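# Drive the rack screw into the housing hole

## Task

Using the electric screwdriver that hangs in the scene, pick up the screw from the rack and drive it downward until it is tight in the open threaded hole on top of the cast aluminium housing. Finish with the screwdriver released, hanging freely and at rest, and with neither hand (nor either camera cable) touching the housing.

## Robot and tools

Robot: two arms, left_arm and right_arm, each with six revolute joints and a parallel two-finger gripper. Every joint list, whether sent or reported, uses this order per arm: waist (joint1), wrist pitch (joint4), wrist roll (joint6), shoulder (joint2), elbow (joint3), wrist yaw (joint5). In commands a seventh number follows for the gripper opening. Wrist pitch has its sign flipped relative to the URDF in everything you send and read; its stated range of -1.571 to 1.571 is symmetric, so the bounds look the same. Stated URDF ranges in rad: waist -2.618 to 3.054, shoulder 0.000 to 3.142, elbow 0.000 to 3.142, wrist pitch -1.571 to 1.571, wrist yaw -1.571 to 1.571, wrist roll -2.094 to 2.094. Real ends may differ by up to 0.059 rad.

Frame: the scene frame has its origin on the table surface halfway between the two nominal arm bases; +x points out over the table, +z up, and left_arm sits on the +y side (this is not the image left). Calibrated bases: left_arm at (+0.013, +0.376, 0) m, right_arm at (+0.029, -0.338, 0) m, each with a tiny yaw. Gripper fingers point along the gripper's +z and close along its y; end_effector_position is the midpoint between the pads, roughly 1 cm short of the fingertips. Reported hand poses may be off by a few cm.

execute_actions(actions, cameras): actions is a list of actions; each action is a table of 1 to 15 rows, each row played for one 1/30 s step, with the final row repeated until 15 steps are filled. Every row is one flat list of 14 numbers in [-1, 1] covering both arms: left_arm's six joints then its opening, then right_arm's six joints then its opening. Joint numbers are offsets, not poses: they are measured from the Joint targets in force when that action begins (not from the previous row), scaled so 1.0 = 2.224 rad for waist, shoulder and elbow and 1.0 = 8.485 rad for the three wrist joints. Sending the same offset in a later action moves the joint further. The opening number is absolute: +1 fully open, -1 closed; values between are sent to where grip_measured would read that value. To hold a gripper unchanged, resend its current command (0 means half-closed, not 'no change'). An action is rejected for both arms if any joint would go more than 0.059 rad beyond its range; a malformed or out-of-range first action rejects the whole call. An empty actions list simply reports state.

move(target, speed, blend, opening_speed, blocking, cameras): target is either one 14-number row or a list of up to 15 such rows, same layout and scaling as above; all joint numbers in every row are offsets from the Joint targets at the start of the call (not chained from row to row), while openings are absolute. Joints travel together, so grippers trace curves; nothing avoids obstacles or the other arm. speed is rad/s for the joint with the longest way to go, 0.01 to 12.57, default 0.5, one value or one per row. blend (rad) rounds corners at intermediate rows; default 0 stops at each. opening_speed sets how fast the opening changes, per second on the -1..+1 scale, at least 0.2; use it slowly for fragile parts. blocking=false returns after about 0.5 s while the move keeps running. Paths take at least 0.5 s and are cut off after 10 s. The result adds a move: line such as done, off_target (resting more than 0.035 rad from target), moving, held or fault, plus limits=held when steps were withheld.

wait(seconds 0 to 10, cameras) lets time pass holding the last command; stop(cameras) brakes a running move; zoom_image(camera, region [x0, y0, x1, y1] pixels, at most 504x504) enlarges part of the latest image of cam_high, cam_left_wrist or cam_right_wrist (all 672x504); read_manual gives licence text; finished_scene ends the scene permanently.

Results: end_effector_position (m) and end_effector_quat_wxyz in the scene frame; Joint positions (rad, then pad gap in m, 0.094 fully open); Joint velocities (rad/s, m/s, or 'within noise'); Joint targets, the base for your next offsets; Tool commands; grip_measured on the opening scale (reads slightly wide when empty, and can read below the part's width when squeezing); grip_effort_nm (motor effort, negative closing, not a pad force); joint torques (N m, positive toward larger angle, joints 1, 4, 5 wrap at ±28). 'joint sent to its limit' means a joint was clipped at its end. 'joint command not followed' means the clearance check altered targets. MOTOR HOT appears at 75 °C; at 90 °C an OVER-TEMPERATURE FAULT folds that arm away for good, and at 100 °C it drops.

Cautions: do not let the screw, screwdriver or any part fall or end up off the table. Avoid fast contact, slams and pressing far past a contact; a target beyond a surface keeps pushing until you command the joints back past their measured positions. Never let the arms strike or grip each other. Do not keep an arm stretched out or straining, to avoid overheating. Release parts only when they are still, open well above grip_measured to let go, and at the end make sure the screwdriver swings to rest and no gripper or camera cable touches the housing.

Each tool is called after "Call:" as name([rows], argument=value, ...), one row to a line, values as JSON.

## Session

Call:
execute_actions(actions=[])

Scene clock: 0.00 s.
left_arm: end_effector_position=(+0.4053, +0.3762, +0.1036) grip_measured=+1.000 grip_effort_nm=n/a end_effector_quat_wxyz=(+0.590, -0.007, +0.807, +0.018) | right_arm: end_effector_position=(+0.4323, -0.3530, +0.0984) grip_measured=+1.000 grip_effort_nm=n/a end_effector_quat_wxyz=(+0.559, +0.040, +0.820, -0.117)
Joint names: [waist, wrist pitch, wrist roll, shoulder, elbow, wrist yaw]
Joint positions: left_arm=[-0.042 -0.872 0 1.519 0.34 -0.071 0.094] | right_arm=[0.084 -0.756 -0.026 1.569 0.436 0.338 0.094]
Joint velocities: within noise
Joint torques (N m): no reading
Heat: left arm: 42 °C; right arm: 42 °C.
Joint targets: left_arm=[-0.042 -0.878 -0.001 1.510 0.350 -0.072] | right_arm=[0.084 -0.743 -0.026 1.567 0.438 0.340]
Tool commands: left_gripper/opening=+1.0 right_gripper/opening=+1.0

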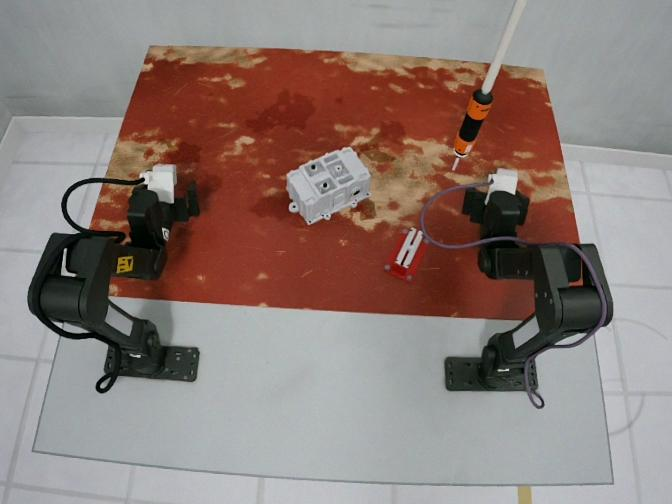

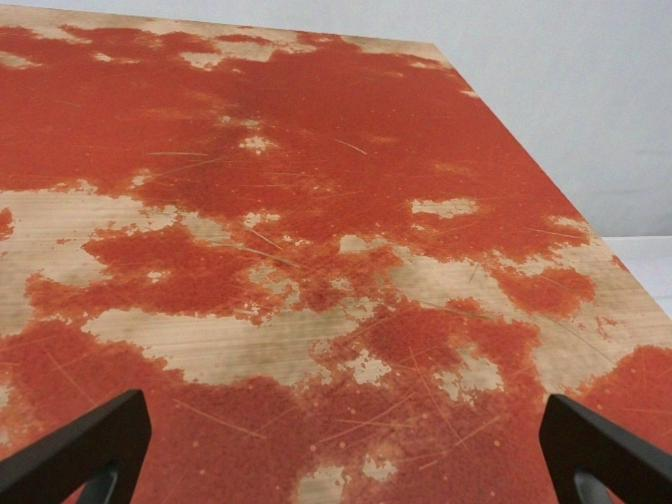

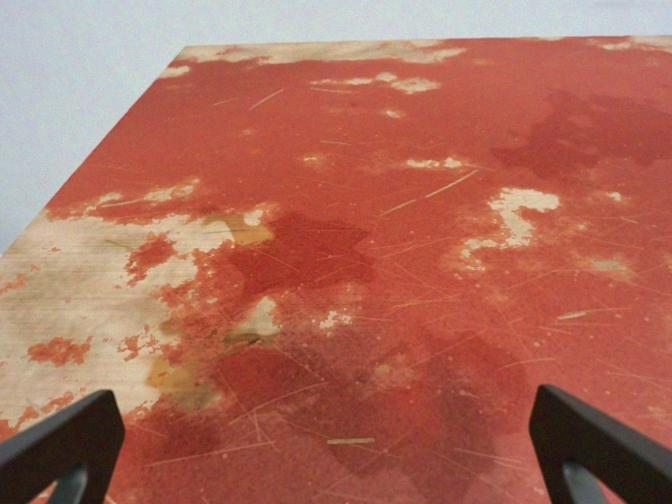

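Call:
zoom_image(camera="cam_high", region=[360, 60, 560, 300])

Call:
zoom_image(camera="cam_high", region=[270, 130, 400, 240])

Call:
zoom_image(camera="cam_high", region=[375, 220, 435, 285])

Call:
zoom_image(camera="cam_high", region=[430, 0, 540, 180])

Scaled by 2.100 from the camera's 672x504 image, which has a finer 960x720 frame.

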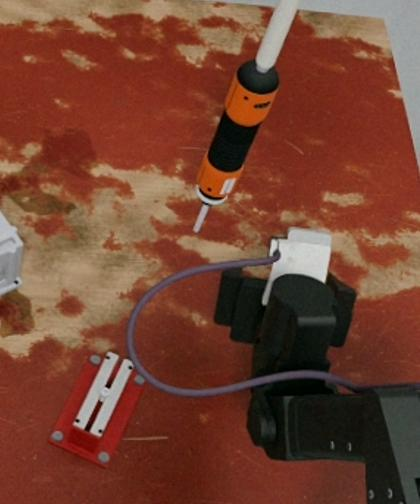

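Scaled by 3.877 from the camera's 672x504 image, which has a finer 960x720 frame.

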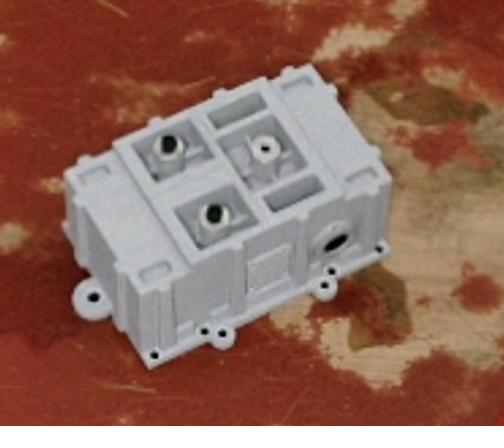

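Scaled by 7.754 from the camera's 672x504 image, which has a finer 960x720 frame.

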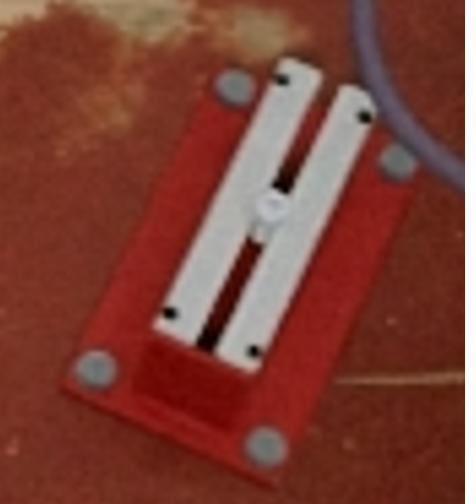

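Scaled by 2.800 from the camera's 672x504 image, which has a finer 960x720 frame.

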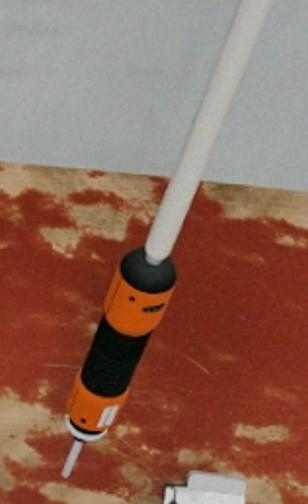

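Call:
move(target=[-0.288,0.1544,0,-0.01,0.436,0.0085,1,0.0225,0.0645,0.0031,-0.3898,0.0297,-0.0401,1], speed=0.8)

Scene clock: 69.53 s.
left_arm: end_effector_position=(+0.3682, +0.0933, +0.2318) grip_measured=+1.000 grip_effort_nm=-0.012 end_effector_quat_wxyz=(+0.414, +0.297, +0.848, -0.144) | right_arm: end_effector_position=(+0.3455, -0.2907, +0.2889) grip_measured=+1.000 grip_effort_nm=0.012 end_effector_quat_wxyz=(+0.700, -0.052, +0.710, +0.047)
Joint names: [waist, wrist pitch, wrist roll, shoulder, elbow, wrist yaw]
Joint positions: left_arm=[-0.684 0.435 0 1.517 1.288 -0.005 0.094] | right_arm=[0.128 -0.216 -0.007 0.707 0.477 0.012 0.094]
Joint velocities: within noise
Joint torques (N m): left_arm=[0.13 -1.68 -0.01 -8.49 9.48 0.05] | right_arm=[0.51 -1.09 0.05 -0.91 10.14 -0.14]
Heat: left arm: 43 °C; right arm: 43 °C.
Joint targets: left_arm=[-0.682 0.432 -0.001 1.488 1.320 0.000] | right_arm=[0.134 -0.196 0.000 0.699 0.504 -0.001]
move: done
camera_calibration:
cam_left_wrist: T_world_to_cam=[[-0.634964, -0.772537, -0.00259413, 0.304848], [-0.687994, 0.566998, -0.452965, 0.34446], [0.351403, -0.285832, -0.891525, 0.18892], [0, 0, 0, 1]] pos_world=[0.364167, 0.0941979, 0.325246]
cam_right_wrist: T_world_to_cam=[[0.155026, -0.987851, 0.0108511, -0.340736], [-0.408198, -0.0740541, -0.909885, 0.423802], [0.899634, 0.136626, -0.414719, -0.0622456], [0, 0, 0, 1]] pos_world=[0.281816, -0.296708, 0.363494]

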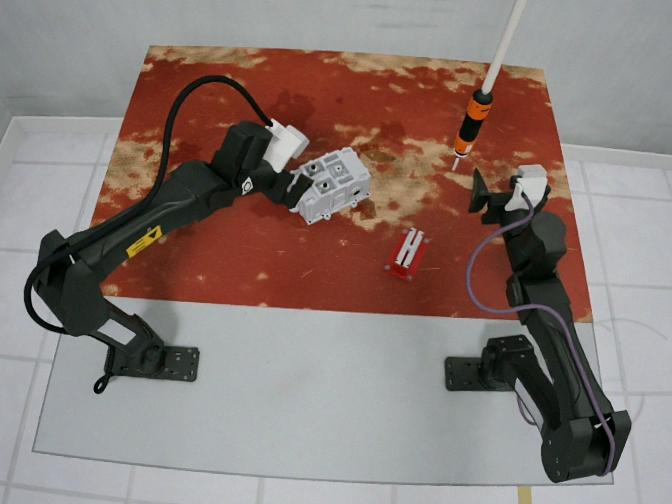

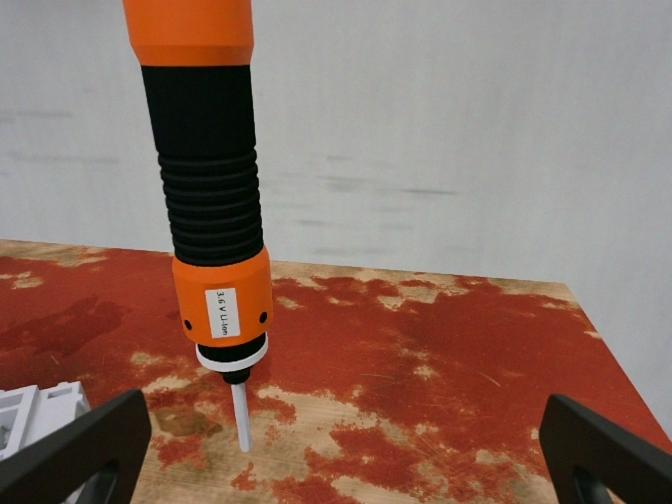

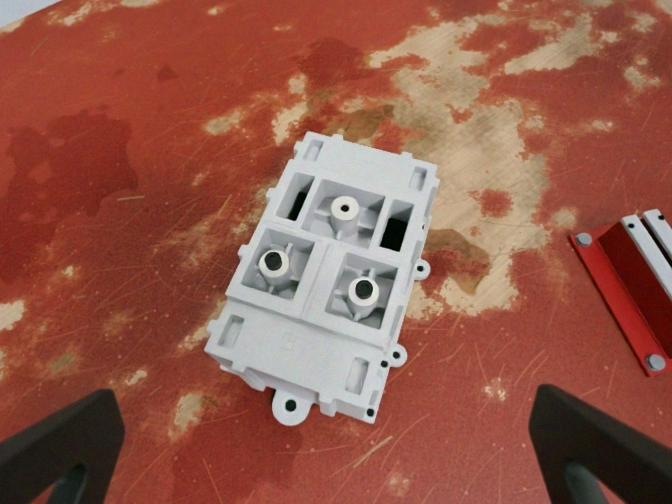

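Call:
zoom_image(camera="cam_right_wrist", region=[220, 160, 450, 340])

Call:
zoom_image(camera="cam_left_wrist", region=[110, 0, 330, 480])

Scaled by 2.191 from the camera's 672x504 image, which has a finer 960x720 frame.

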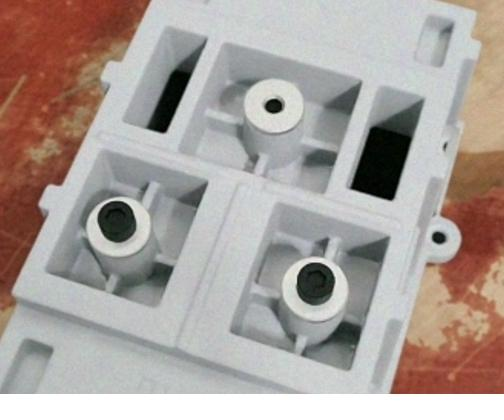

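Scaled by 1.050 from the camera's 672x504 image, which has a finer 960x720 frame.

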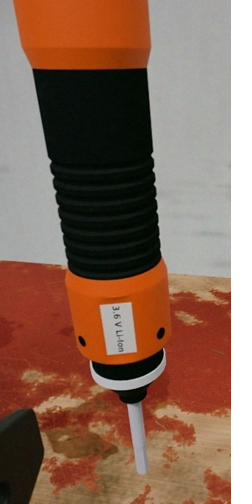

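Call:
move(target=[-0.1844,-0.0555,0,-0.1677,-0.2896,0,1,-0.2167,0.0077,0,0.0555,0.0845,-0.1083,1], speed=0.7)

Call:
zoom_image(camera="cam_right_wrist", region=[230, 120, 480, 310])

Scene clock: 136.80 s.
left_arm: end_effector_position=(+0.1924, +0.0415, +0.1954) grip_measured=+1.000 grip_effort_nm=-0.007 end_effector_quat_wxyz=(+0.455, +0.436, +0.727, -0.273) | right_arm: end_effector_position=(+0.3306, -0.2884, +0.3311) grip_measured=+1.000 grip_effort_nm=0.012 end_effector_quat_wxyz=(+0.675, -0.205, +0.678, +0.206)
Joint names: [waist, wrist pitch, wrist roll, shoulder, elbow, wrist yaw]
Joint positions: left_arm=[-1.09 -0.005 0 1.14 0.683 -0.002 0.094] | right_arm=[-0.342 -0.15 -0.003 0.819 0.662 -0.909 0.094]
Joint velocities: within noise
Joint torques (N m): left_arm=[-0.29 -2.21 -0.01 -4.96 6.46 0.02] | right_arm=[-0.55 -0.86 0.02 -0.4 10.14 -0.12]
Heat: left arm: 47 °C; right arm: 46 °C.
Joint targets: left_arm=[-1.093 -0.039 -0.001 1.115 0.676 0.000] | right_arm=[-0.348 -0.131 0.000 0.823 0.693 -0.920]
move: done
camera_calibration:
cam_left_wrist: T_world_to_cam=[[-0.889289, -0.457332, -0.00350587, 0.189213], [-0.353221, 0.691673, -0.62994, 0.201354], [0.290516, -0.55896, -0.776636, 0.204072], [0, 0, 0, 1]] pos_world=[0.180101, 0.0613299, 0.285994]
cam_right_wrist: T_world_to_cam=[[0.569363, -0.822085, 0.00143386, -0.422682], [-0.332257, -0.23171, -0.914284, 0.387124], [0.751952, 0.520083, -0.40507, 0.124566], [0, 0, 0, 1]] pos_world=[0.275616, -0.322564, 0.405006]

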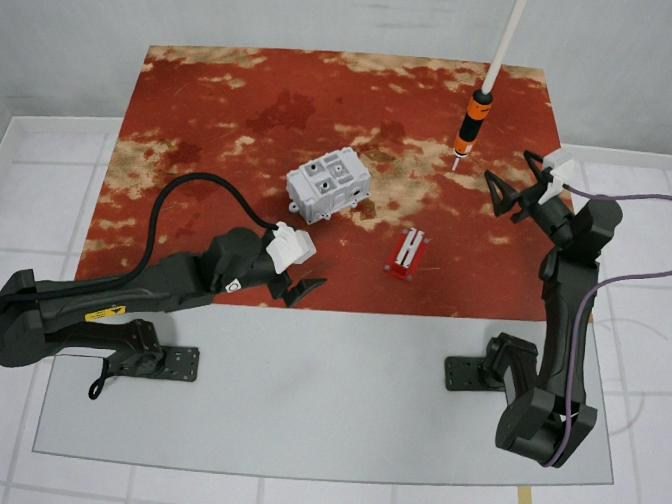

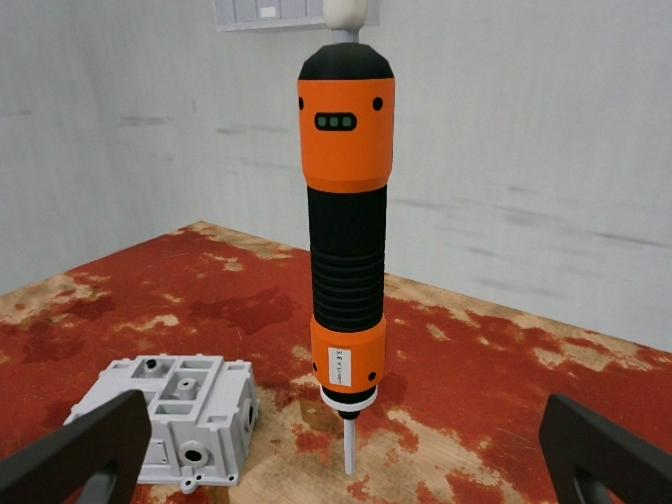

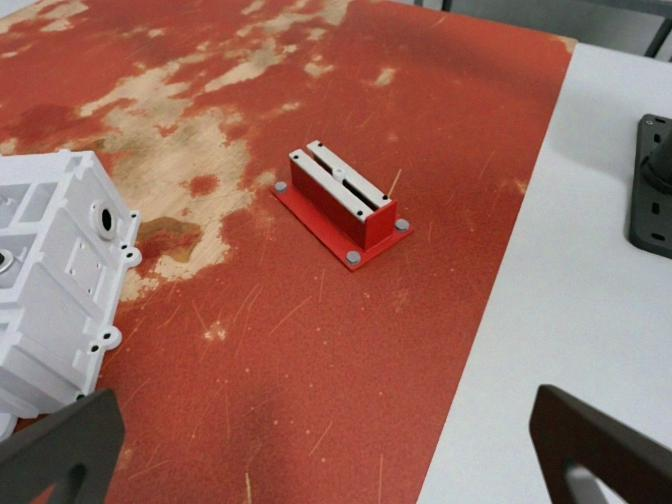

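Scaled by 2.016 from the camera's 672x504 image, which has a finer 960x720 frame.

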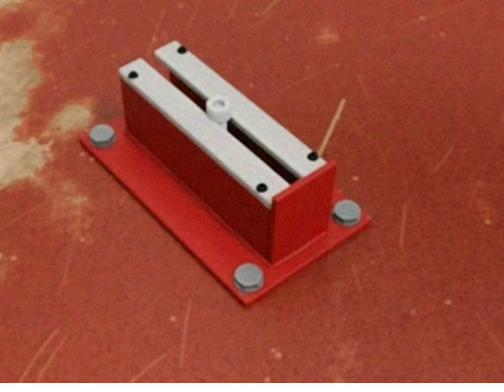

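Call:
move([
  [0,0,0,0,0,0,1,0.138,-0.0205,0,0.1329,0.0542,0.0362,1],
  [0,0,0,0,0,0,1,0.138,-0.0205,0,0.1329,0.0542,0.0362,-1],
], speed=0.35, opening_speed=1.0)

Scene clock: 155.83 s.
left_arm: end_effector_position=(+0.1925, +0.0414, +0.1957) grip_measured=+1.000 grip_effort_nm=-0.012 end_effector_quat_wxyz=(+0.455, +0.436, +0.726, -0.273) | right_arm: end_effector_position=(+0.4001, -0.2412, +0.3270) grip_measured=-0.987 grip_effort_nm=-0.691 end_effector_quat_wxyz=(+0.668, -0.207, +0.683, +0.211)
Joint names: [waist, wrist pitch, wrist roll, shoulder, elbow, wrist yaw]
Joint positions: left_arm=[-1.09 -0.006 0 1.14 0.683 -0.002 0.094] | right_arm=[-0.046 -0.307 -0.002 1.111 0.779 -0.623 0.001]
Joint velocities: within noise
Joint torques (N m): left_arm=[-0.29 -2.21 -0.02 -4.93 6.45 0.02] | right_arm=[0.44 -1.13 0.02 -2.74 10.55 0.1]
Heat: left arm: 45 °C; right arm: 47 °C.
Joint targets: left_arm=[-1.093 -0.039 -0.001 1.115 0.676 0.000] | right_arm=[-0.041 -0.305 0.001 1.119 0.813 -0.612]
move: done
camera_calibration:
cam_left_wrist: T_world_to_cam=[[-0.889303, -0.457306, -0.00352062, 0.189173], [-0.352844, 0.691017, -0.63087, 0.201789], [0.290933, -0.559792, -0.775881, 0.203932], [0, 0, 0, 1]] pos_world=[0.180101, 0.0612295, 0.286195]
cam_right_wrist: T_world_to_cam=[[0.578064, -0.815957, -0.00752536, -0.422469], [-0.345571, -0.236444, -0.908116, 0.419722], [0.739204, 0.527549, -0.418651, 0.0574366], [0, 0, 0, 1]] pos_world=[0.346801, -0.275776, 0.402023]

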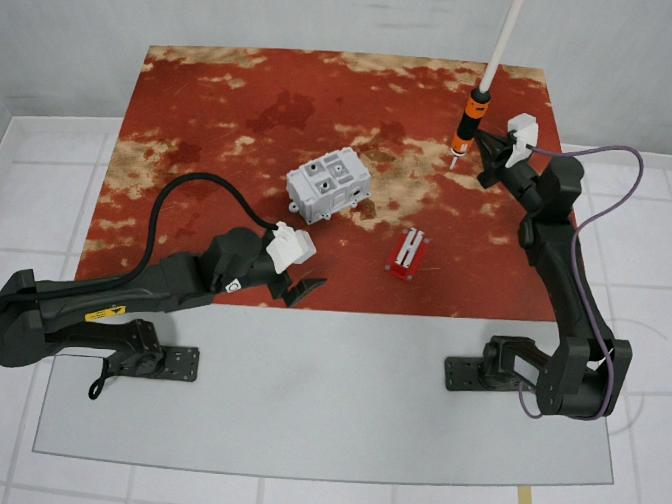

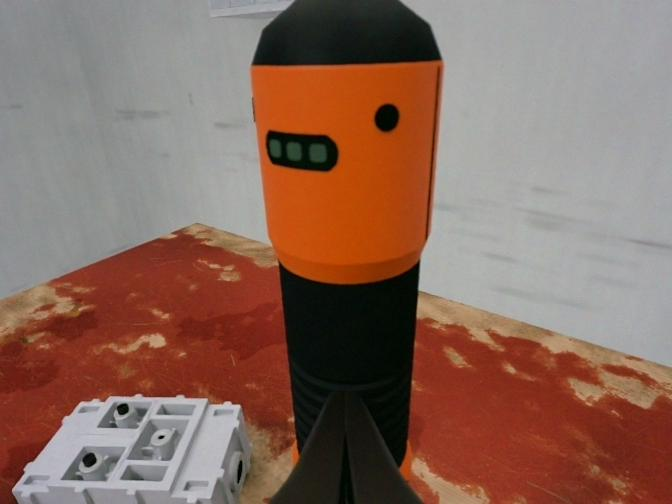

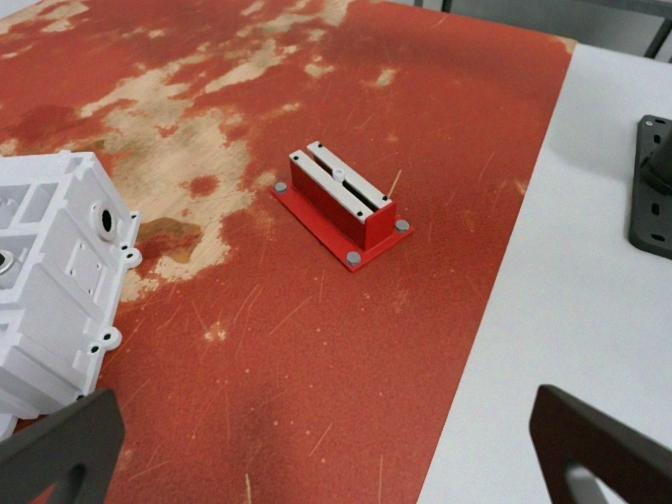

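Call:
zoom_image(camera="cam_high", region=[420, 70, 560, 210])

Scaled by 3.600 from the camera's 672x504 image, which has a finer 960x720 frame.

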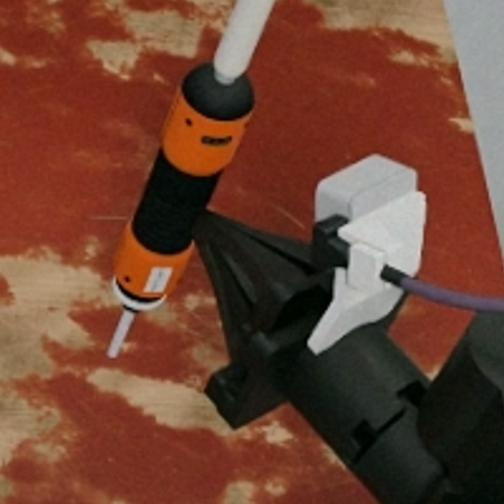

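Call:
move([
  [0,0,0,0,0,0,1,0,0,0,0,0,0,1],
  [0,0,0,0,0,0,1,0.031,0.0006,0,0.0465,0.0493,0.008,1],
], speed=0.2)

Call:
zoom_image(camera="cam_high", region=[420, 70, 560, 210])

Scene clock: 192.90 s.
left_arm: end_effector_position=(+0.1925, +0.0413, +0.1958) grip_measured=+1.000 grip_effort_nm=-0.017 end_effector_quat_wxyz=(+0.455, +0.436, +0.726, -0.273) | right_arm: end_effector_position=(+0.4238, -0.2243, +0.3433) grip_measured=+0.998 grip_effort_nm=0.129 end_effector_quat_wxyz=(+0.672, -0.210, +0.679, +0.210)
Joint names: [waist, wrist pitch, wrist roll, shoulder, elbow, wrist yaw]
Joint positions: left_arm=[-1.09 -0.006 0 1.14 0.683 -0.002 0.094] | right_arm=[0.023 -0.307 -0.002 1.209 0.891 -0.556 0.094]
Joint velocities: within noise
Joint torques (N m): left_arm=[-0.29 -2.21 -0.02 -4.94 6.48 0.02] | right_arm=[0.36 -1.11 -0.01 -3.37 10.54 0.11]
Heat: left arm: 44 °C; right arm: 50 °C.
Joint targets: left_arm=[-1.093 -0.040 -0.001 1.115 0.676 0.000] | right_arm=[0.028 -0.300 0.001 1.222 0.923 -0.545]
move: done
camera_calibration:
cam_left_wrist: T_world_to_cam=[[-0.889302, -0.457307, -0.00351691, 0.189172], [-0.35276, 0.690847, -0.631102, 0.201914], [0.291037, -0.56, -0.775692, 0.203949], [0, 0, 0, 1]] pos_world=[0.180101, 0.0612294, 0.286295]
cam_right_wrist: T_world_to_cam=[[0.579926, -0.814669, 0.000566533, -0.425618], [-0.333642, -0.238139, -0.912126, 0.442586], [0.743215, 0.528777, -0.409911, 0.033357], [0, 0, 0, 1]] pos_world=[0.369701, -0.258979, 0.417608]

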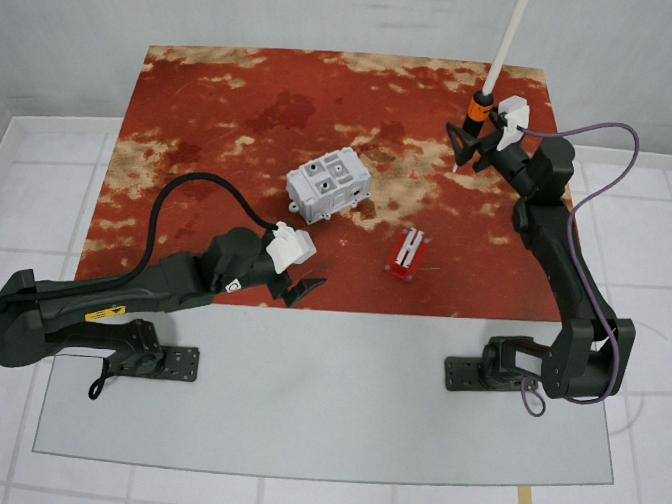

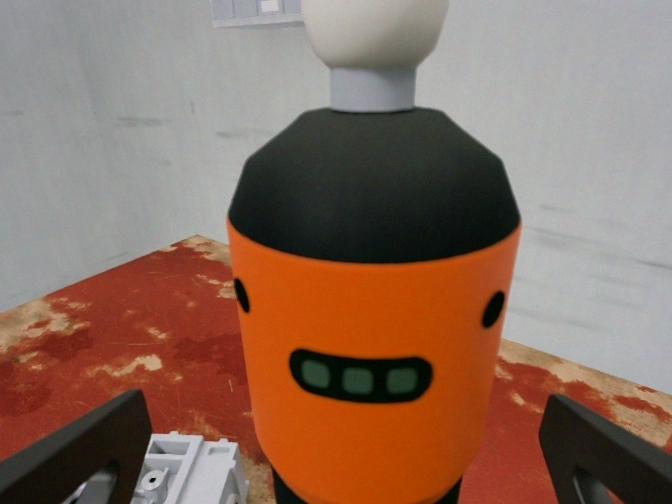

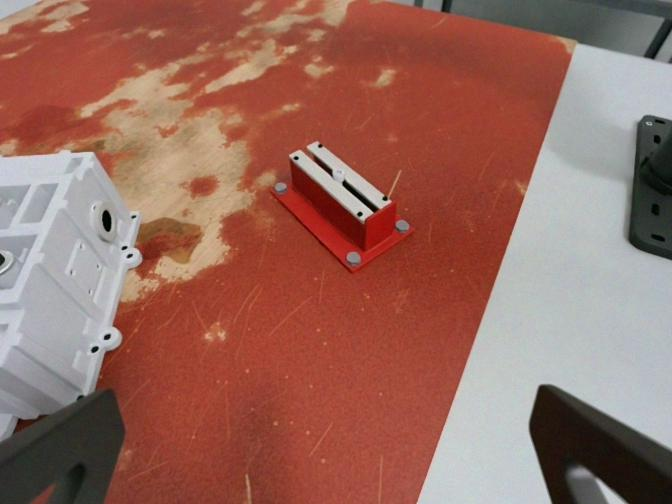

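Scaled by 3.600 from the camera's 672x504 image, which has a finer 960x720 frame.

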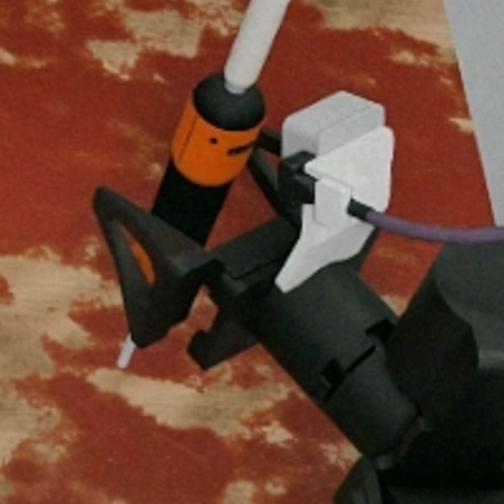

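Call:
move(target=[0,0,0,0,0,0,1,0,0,0,0,0,0,-1], opening_speed=1.0)

Call:
zoom_image(camera="cam_high", region=[420, 70, 560, 210])

Scene clock: 218.40 s.
left_arm: end_effector_position=(+0.1925, +0.0413, +0.1958) grip_measured=+1.000 grip_effort_nm=-0.007 end_effector_quat_wxyz=(+0.455, +0.436, +0.726, -0.273) | right_arm: end_effector_position=(+0.4240, -0.2245, +0.3433) grip_measured=-0.279 grip_effort_nm=-1.018 end_effector_quat_wxyz=(+0.672, -0.209, +0.679, +0.210)
Joint names: [waist, wrist pitch, wrist roll, shoulder, elbow, wrist yaw]
Joint positions: left_arm=[-1.09 -0.006 0 1.14 0.683 -0.002 0.094] | right_arm=[0.023 -0.307 -0.002 1.209 0.891 -0.555 0.034]
Joint velocities: within noise
Joint torques (N m): left_arm=[-0.31 -2.21 -0.01 -4.96 6.46 0.02] | right_arm=[0.35 -1.1 0 -3.38 10.37 0.1]
Heat: left arm: 45 °C; right arm: 52 °C.
Joint targets: left_arm=[-1.093 -0.040 -0.001 1.115 0.676 0.000] | right_arm=[0.028 -0.300 0.000 1.222 0.923 -0.545]
move: done
camera_calibration:
cam_left_wrist: T_world_to_cam=[[-0.889302, -0.457307, -0.00351691, 0.189172], [-0.35276, 0.690847, -0.631102, 0.201914], [0.291037, -0.56, -0.775692, 0.203949], [0, 0, 0, 1]] pos_world=[0.180101, 0.0612294, 0.286295]
cam_right_wrist: T_world_to_cam=[[0.578721, -0.815525, 0.000606856, -0.42555], [-0.333968, -0.237672, -0.912128, 0.442839], [0.744008, 0.527665, -0.409906, 0.0327503], [0, 0, 0, 1]] pos_world=[0.369802, -0.259077, 0.417608]

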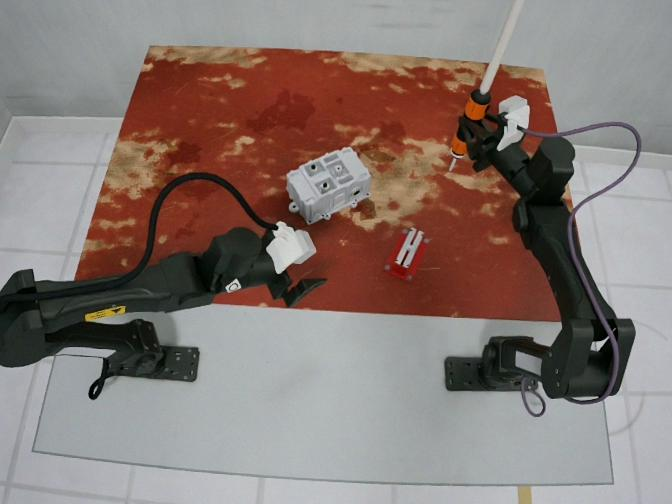

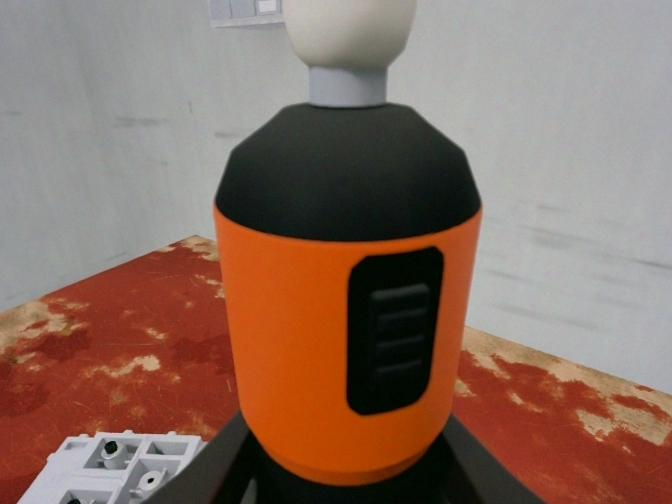

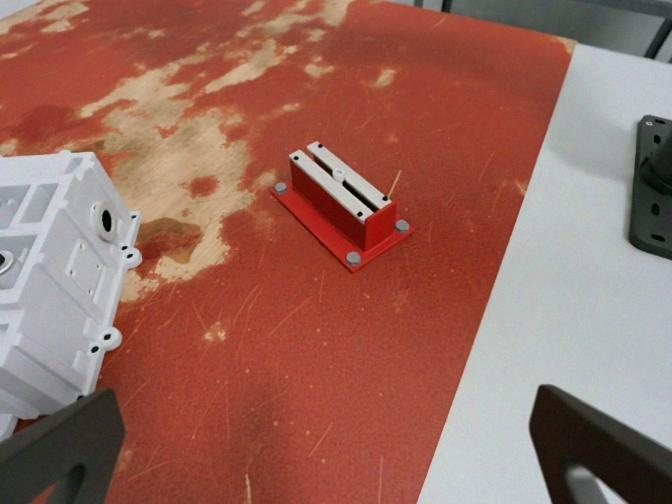

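Scaled by 3.600 from the camera's 672x504 image, which has a finer 960x720 frame.

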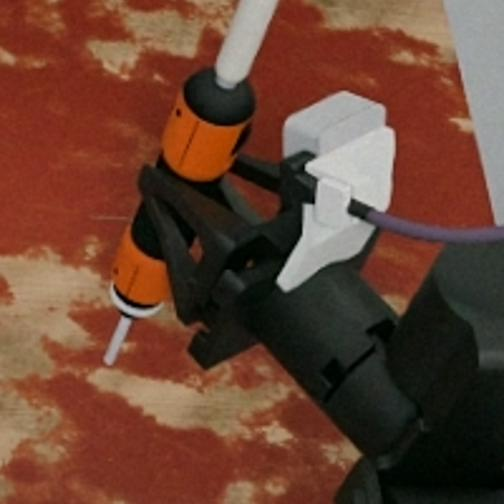

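Call:
move(target=[0,0,0,0,0,0,1,0.0076,-0.0365,0,-0.0487,-0.1884,-0.0691,-1], speed=0.3)

Call:
zoom_image(camera="cam_right_wrist", region=[230, 0, 480, 300])

Call:
zoom_image(camera="cam_high", region=[360, 140, 480, 290])

Scene clock: 240.87 s.
left_arm: end_effector_position=(+0.1925, +0.0413, +0.1958) grip_measured=+1.000 grip_effort_nm=-0.012 end_effector_quat_wxyz=(+0.455, +0.436, +0.726, -0.273) | right_arm: end_effector_position=(+0.3110, -0.1592, +0.2684) grip_measured=-0.279 grip_effort_nm=-1.023 end_effector_quat_wxyz=(+0.590, -0.394, +0.586, +0.391)
Joint names: [waist, wrist pitch, wrist roll, shoulder, elbow, wrist yaw]
Joint positions: left_arm=[-1.09 -0.006 0 1.14 0.683 -0.002 0.094] | right_arm=[0.038 -0.614 0 1.134 0.527 -1.115 0.034]
Joint velocities: within noise
Joint torques (N m): left_arm=[-0.29 -2.21 -0.02 -4.93 6.46 0.02] | right_arm=[0.38 -0.88 -0.03 -4.67 5.71 -0.2]
Heat: left arm: 45 °C; right arm: 51 °C.
Joint targets: left_arm=[-1.093 -0.040 -0.001 1.115 0.676 0.000] | right_arm=[0.045 -0.610 0.001 1.114 0.504 -1.131]
move: done
camera_calibration:
cam_left_wrist: T_world_to_cam=[[-0.889302, -0.457307, -0.00351691, 0.189172], [-0.35276, 0.690847, -0.631102, 0.201914], [0.291037, -0.56, -0.775692, 0.203949], [0, 0, 0, 1]] pos_world=[0.180101, 0.0612294, 0.286295]
cam_right_wrist: T_world_to_cam=[[0.929201, -0.369408, 0.0110966, -0.347671], [-0.137668, -0.373839, -0.91722, 0.270955], [0.342977, 0.850754, -0.398227, 0.224759], [0, 0, 0, 1]] pos_world=[0.283271, -0.218354, 0.341889]

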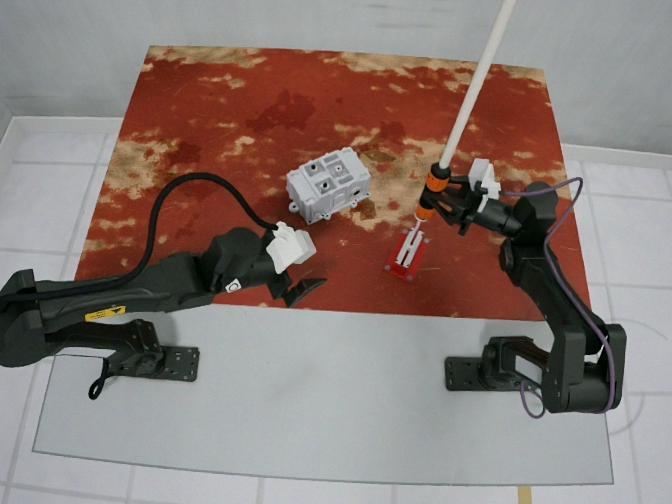

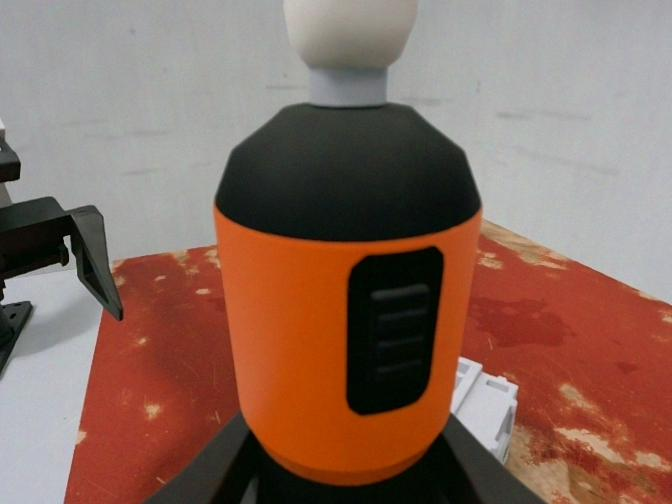

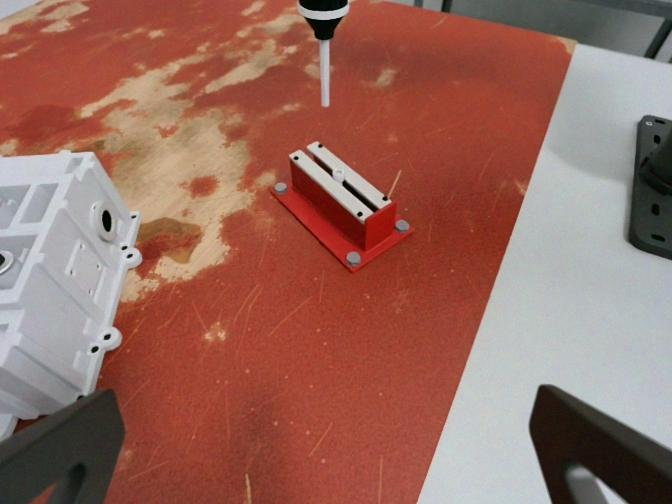

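Scaled by 1.680 from the camera's 672x504 image, which has a finer 960x720 frame.

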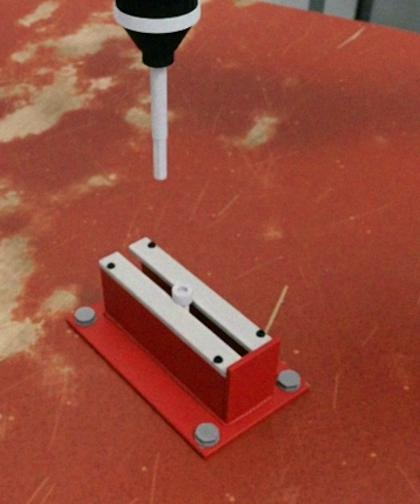

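Scaled by 3.360 from the camera's 672x504 image, which has a finer 960x720 frame.

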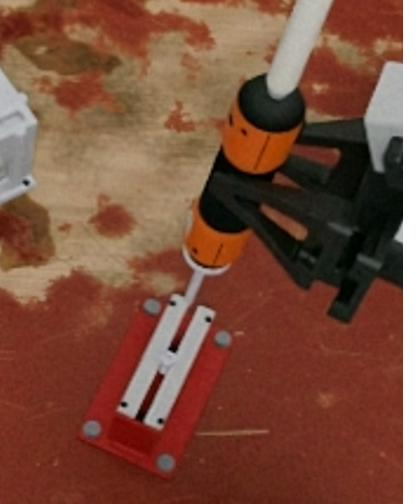

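Call:
move(target=[0,0,0,0,0,0,1,0.0139,-0.019,0,0.0078,-0.065,0.0037,-1], speed=0.15)

Call:
zoom_image(camera="cam_right_wrist", region=[260, 60, 420, 260])

Call:
zoom_image(camera="cam_high", region=[370, 190, 450, 290])

Scene clock: 265.50 s.
left_arm: end_effector_position=(+0.1925, +0.0413, +0.1958) grip_measured=+1.000 grip_effort_nm=-0.007 end_effector_quat_wxyz=(+0.455, +0.436, +0.726, -0.273) | right_arm: end_effector_position=(+0.2919, -0.1529, +0.2382) grip_measured=-0.279 grip_effort_nm=-1.018 end_effector_quat_wxyz=(+0.592, -0.402, +0.577, +0.394)
Joint names: [waist, wrist pitch, wrist roll, shoulder, elbow, wrist yaw]
Joint positions: left_arm=[-1.09 -0.006 0 1.14 0.683 -0.002 0.094] | right_arm=[0.068 -0.776 0.001 1.134 0.383 -1.104 0.034]
Joint velocities: within noise
Joint torques (N m): left_arm=[-0.29 -2.21 -0.02 -4.92 6.46 0.02] | right_arm=[0.61 -0.85 -0.04 -2.91 5.26 0.04]
Heat: left arm: 45 °C; right arm: 45 °C.
Joint targets: left_arm=[-1.093 -0.040 -0.001 1.115 0.676 0.000] | right_arm=[0.076 -0.771 0.000 1.131 0.359 -1.099]
move: done
camera_calibration:
cam_left_wrist: T_world_to_cam=[[-0.889302, -0.457307, -0.00351691, 0.189172], [-0.35276, 0.690847, -0.631102, 0.201914], [0.291037, -0.56, -0.775692, 0.203949], [0, 0, 0, 1]] pos_world=[0.180101, 0.0612294, 0.286295]
cam_right_wrist: T_world_to_cam=[[0.935767, -0.351654, 0.0260859, -0.330011], [-0.115115, -0.374575, -0.920023, 0.236918], [0.333301, 0.857924, -0.390996, 0.216076], [0, 0, 0, 1]] pos_world=[0.264069, -0.212683, 0.311064]

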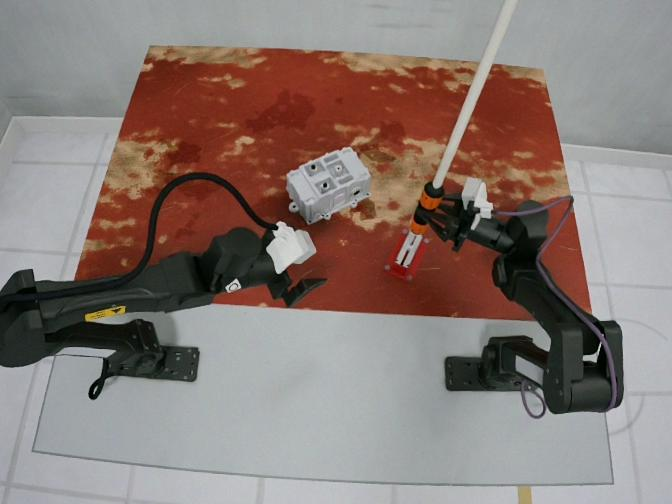

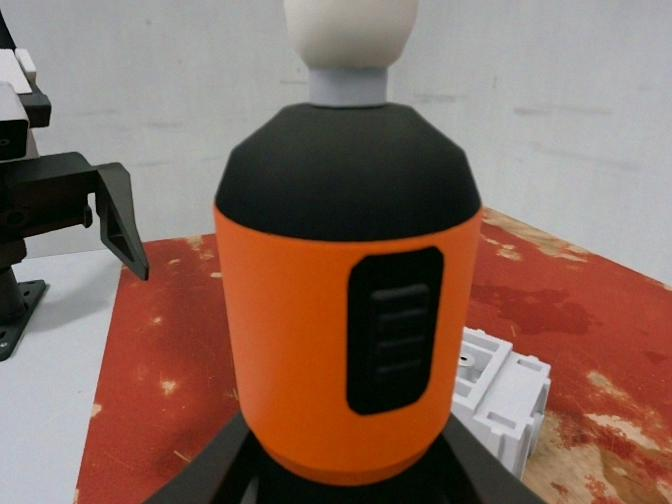

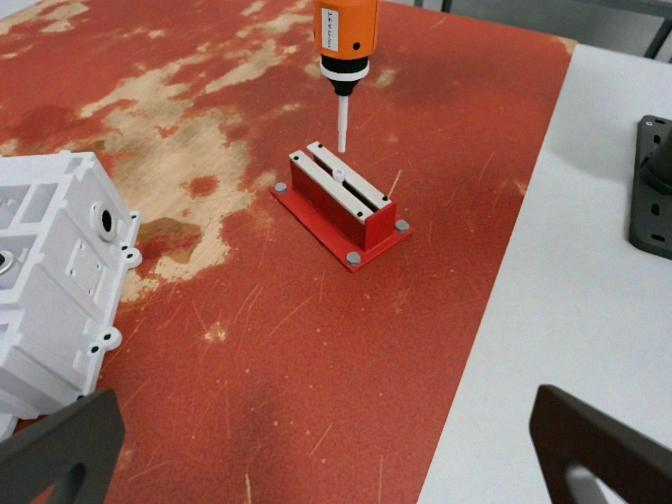

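Scaled by 2.520 from the camera's 672x504 image, which has a finer 960x720 frame.

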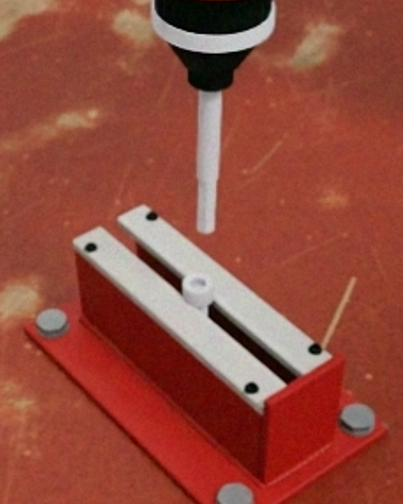

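Scaled by 5.040 from the camera's 672x504 image, which has a finer 960x720 frame.

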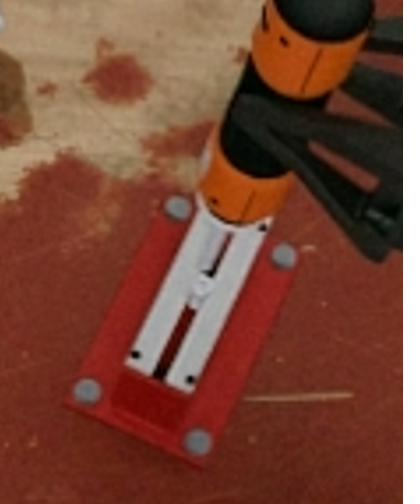

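Call:
move(target=[0,0,0,0,0,0,1,-0.006,-0.0132,0,0.0366,-0.0134,-0.0017,-1], speed=0.15)

Call:
zoom_image(camera="cam_right_wrist", region=[290, 100, 390, 220])

Call:
zoom_image(camera="cam_high", region=[385, 210, 445, 290])

Scene clock: 286.57 s.
left_arm: end_effector_position=(+0.1925, +0.0413, +0.1958) grip_measured=+1.000 grip_effort_nm=-0.017 end_effector_quat_wxyz=(+0.455, +0.436, +0.726, -0.273) | right_arm: end_effector_position=(+0.2952, -0.1527, +0.2266) grip_measured=-0.279 grip_effort_nm=-1.018 end_effector_quat_wxyz=(+0.596, -0.404, +0.573, +0.391)
Joint names: [waist, wrist pitch, wrist roll, shoulder, elbow, wrist yaw]
Joint positions: left_arm=[-1.09 -0.006 0 1.14 0.683 -0.002 0.094] | right_arm=[0.068 -0.888 0.001 1.201 0.353 -1.104 0.034]
Joint velocities: within noise
Joint torques (N m): left_arm=[-0.28 -2.21 -0.02 -4.92 6.48 0.02] | right_arm=[-0.55 -0.85 -0.03 -2.1 5.01 -0.09]
Heat: left arm: 45 °C; right arm: 42 °C.
Joint targets: left_arm=[-1.093 -0.040 -0.001 1.115 0.676 0.000] | right_arm=[0.062 -0.883 0.001 1.213 0.329 -1.114]
move: done
camera_calibration:
cam_left_wrist: T_world_to_cam=[[-0.889302, -0.457307, -0.00351691, 0.189172], [-0.35276, 0.690847, -0.631102, 0.201914], [0.291037, -0.56, -0.775692, 0.203949], [0, 0, 0, 1]] pos_world=[0.180101, 0.0612294, 0.286295]
cam_right_wrist: T_world_to_cam=[[0.935183, -0.352075, 0.038423, -0.335402], [-0.102553, -0.373036, -0.922132, 0.223719], [0.338993, 0.858421, -0.384963, 0.207183], [0, 0, 0, 1]] pos_world=[0.266372, -0.212482, 0.298943]

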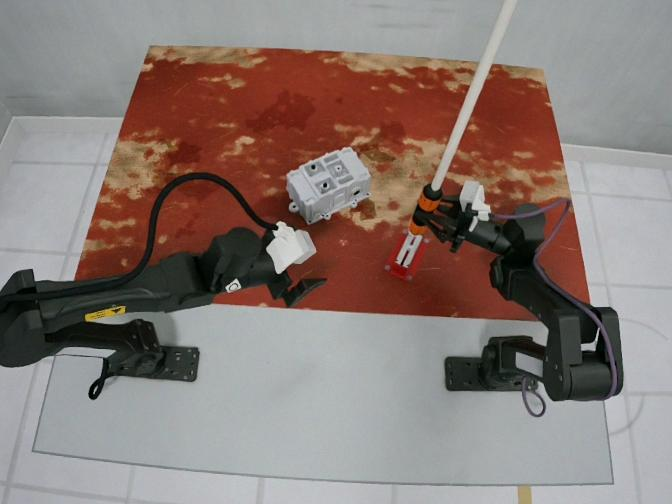

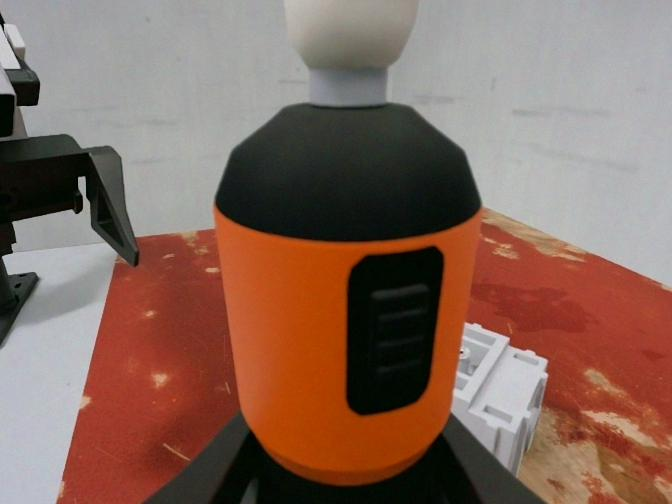

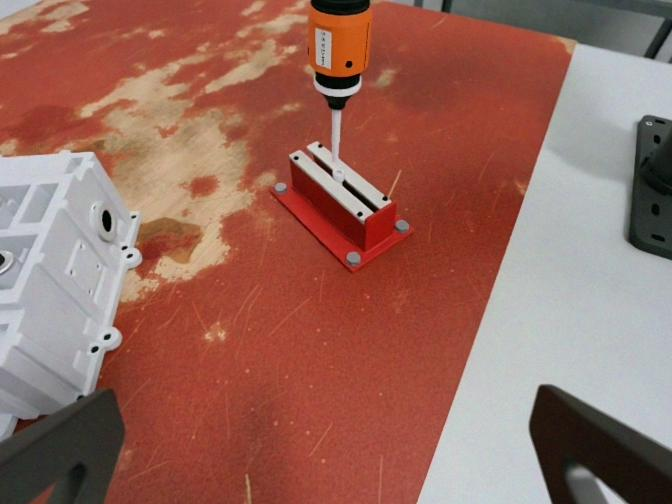

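Scaled by 4.200 from the camera's 672x504 image, which has a finer 960x720 frame.

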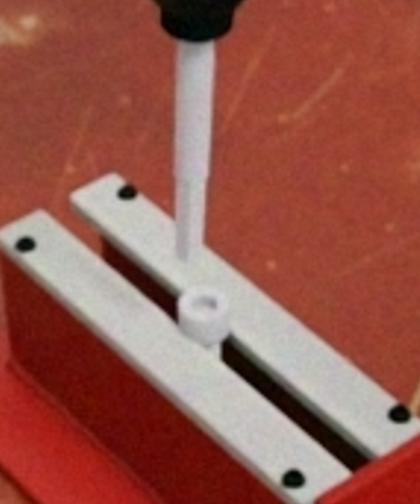

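Scaled by 6.300 from the camera's 672x504 image, which has a finer 960x720 frame.

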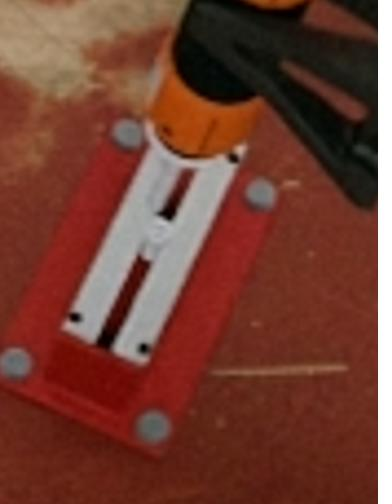

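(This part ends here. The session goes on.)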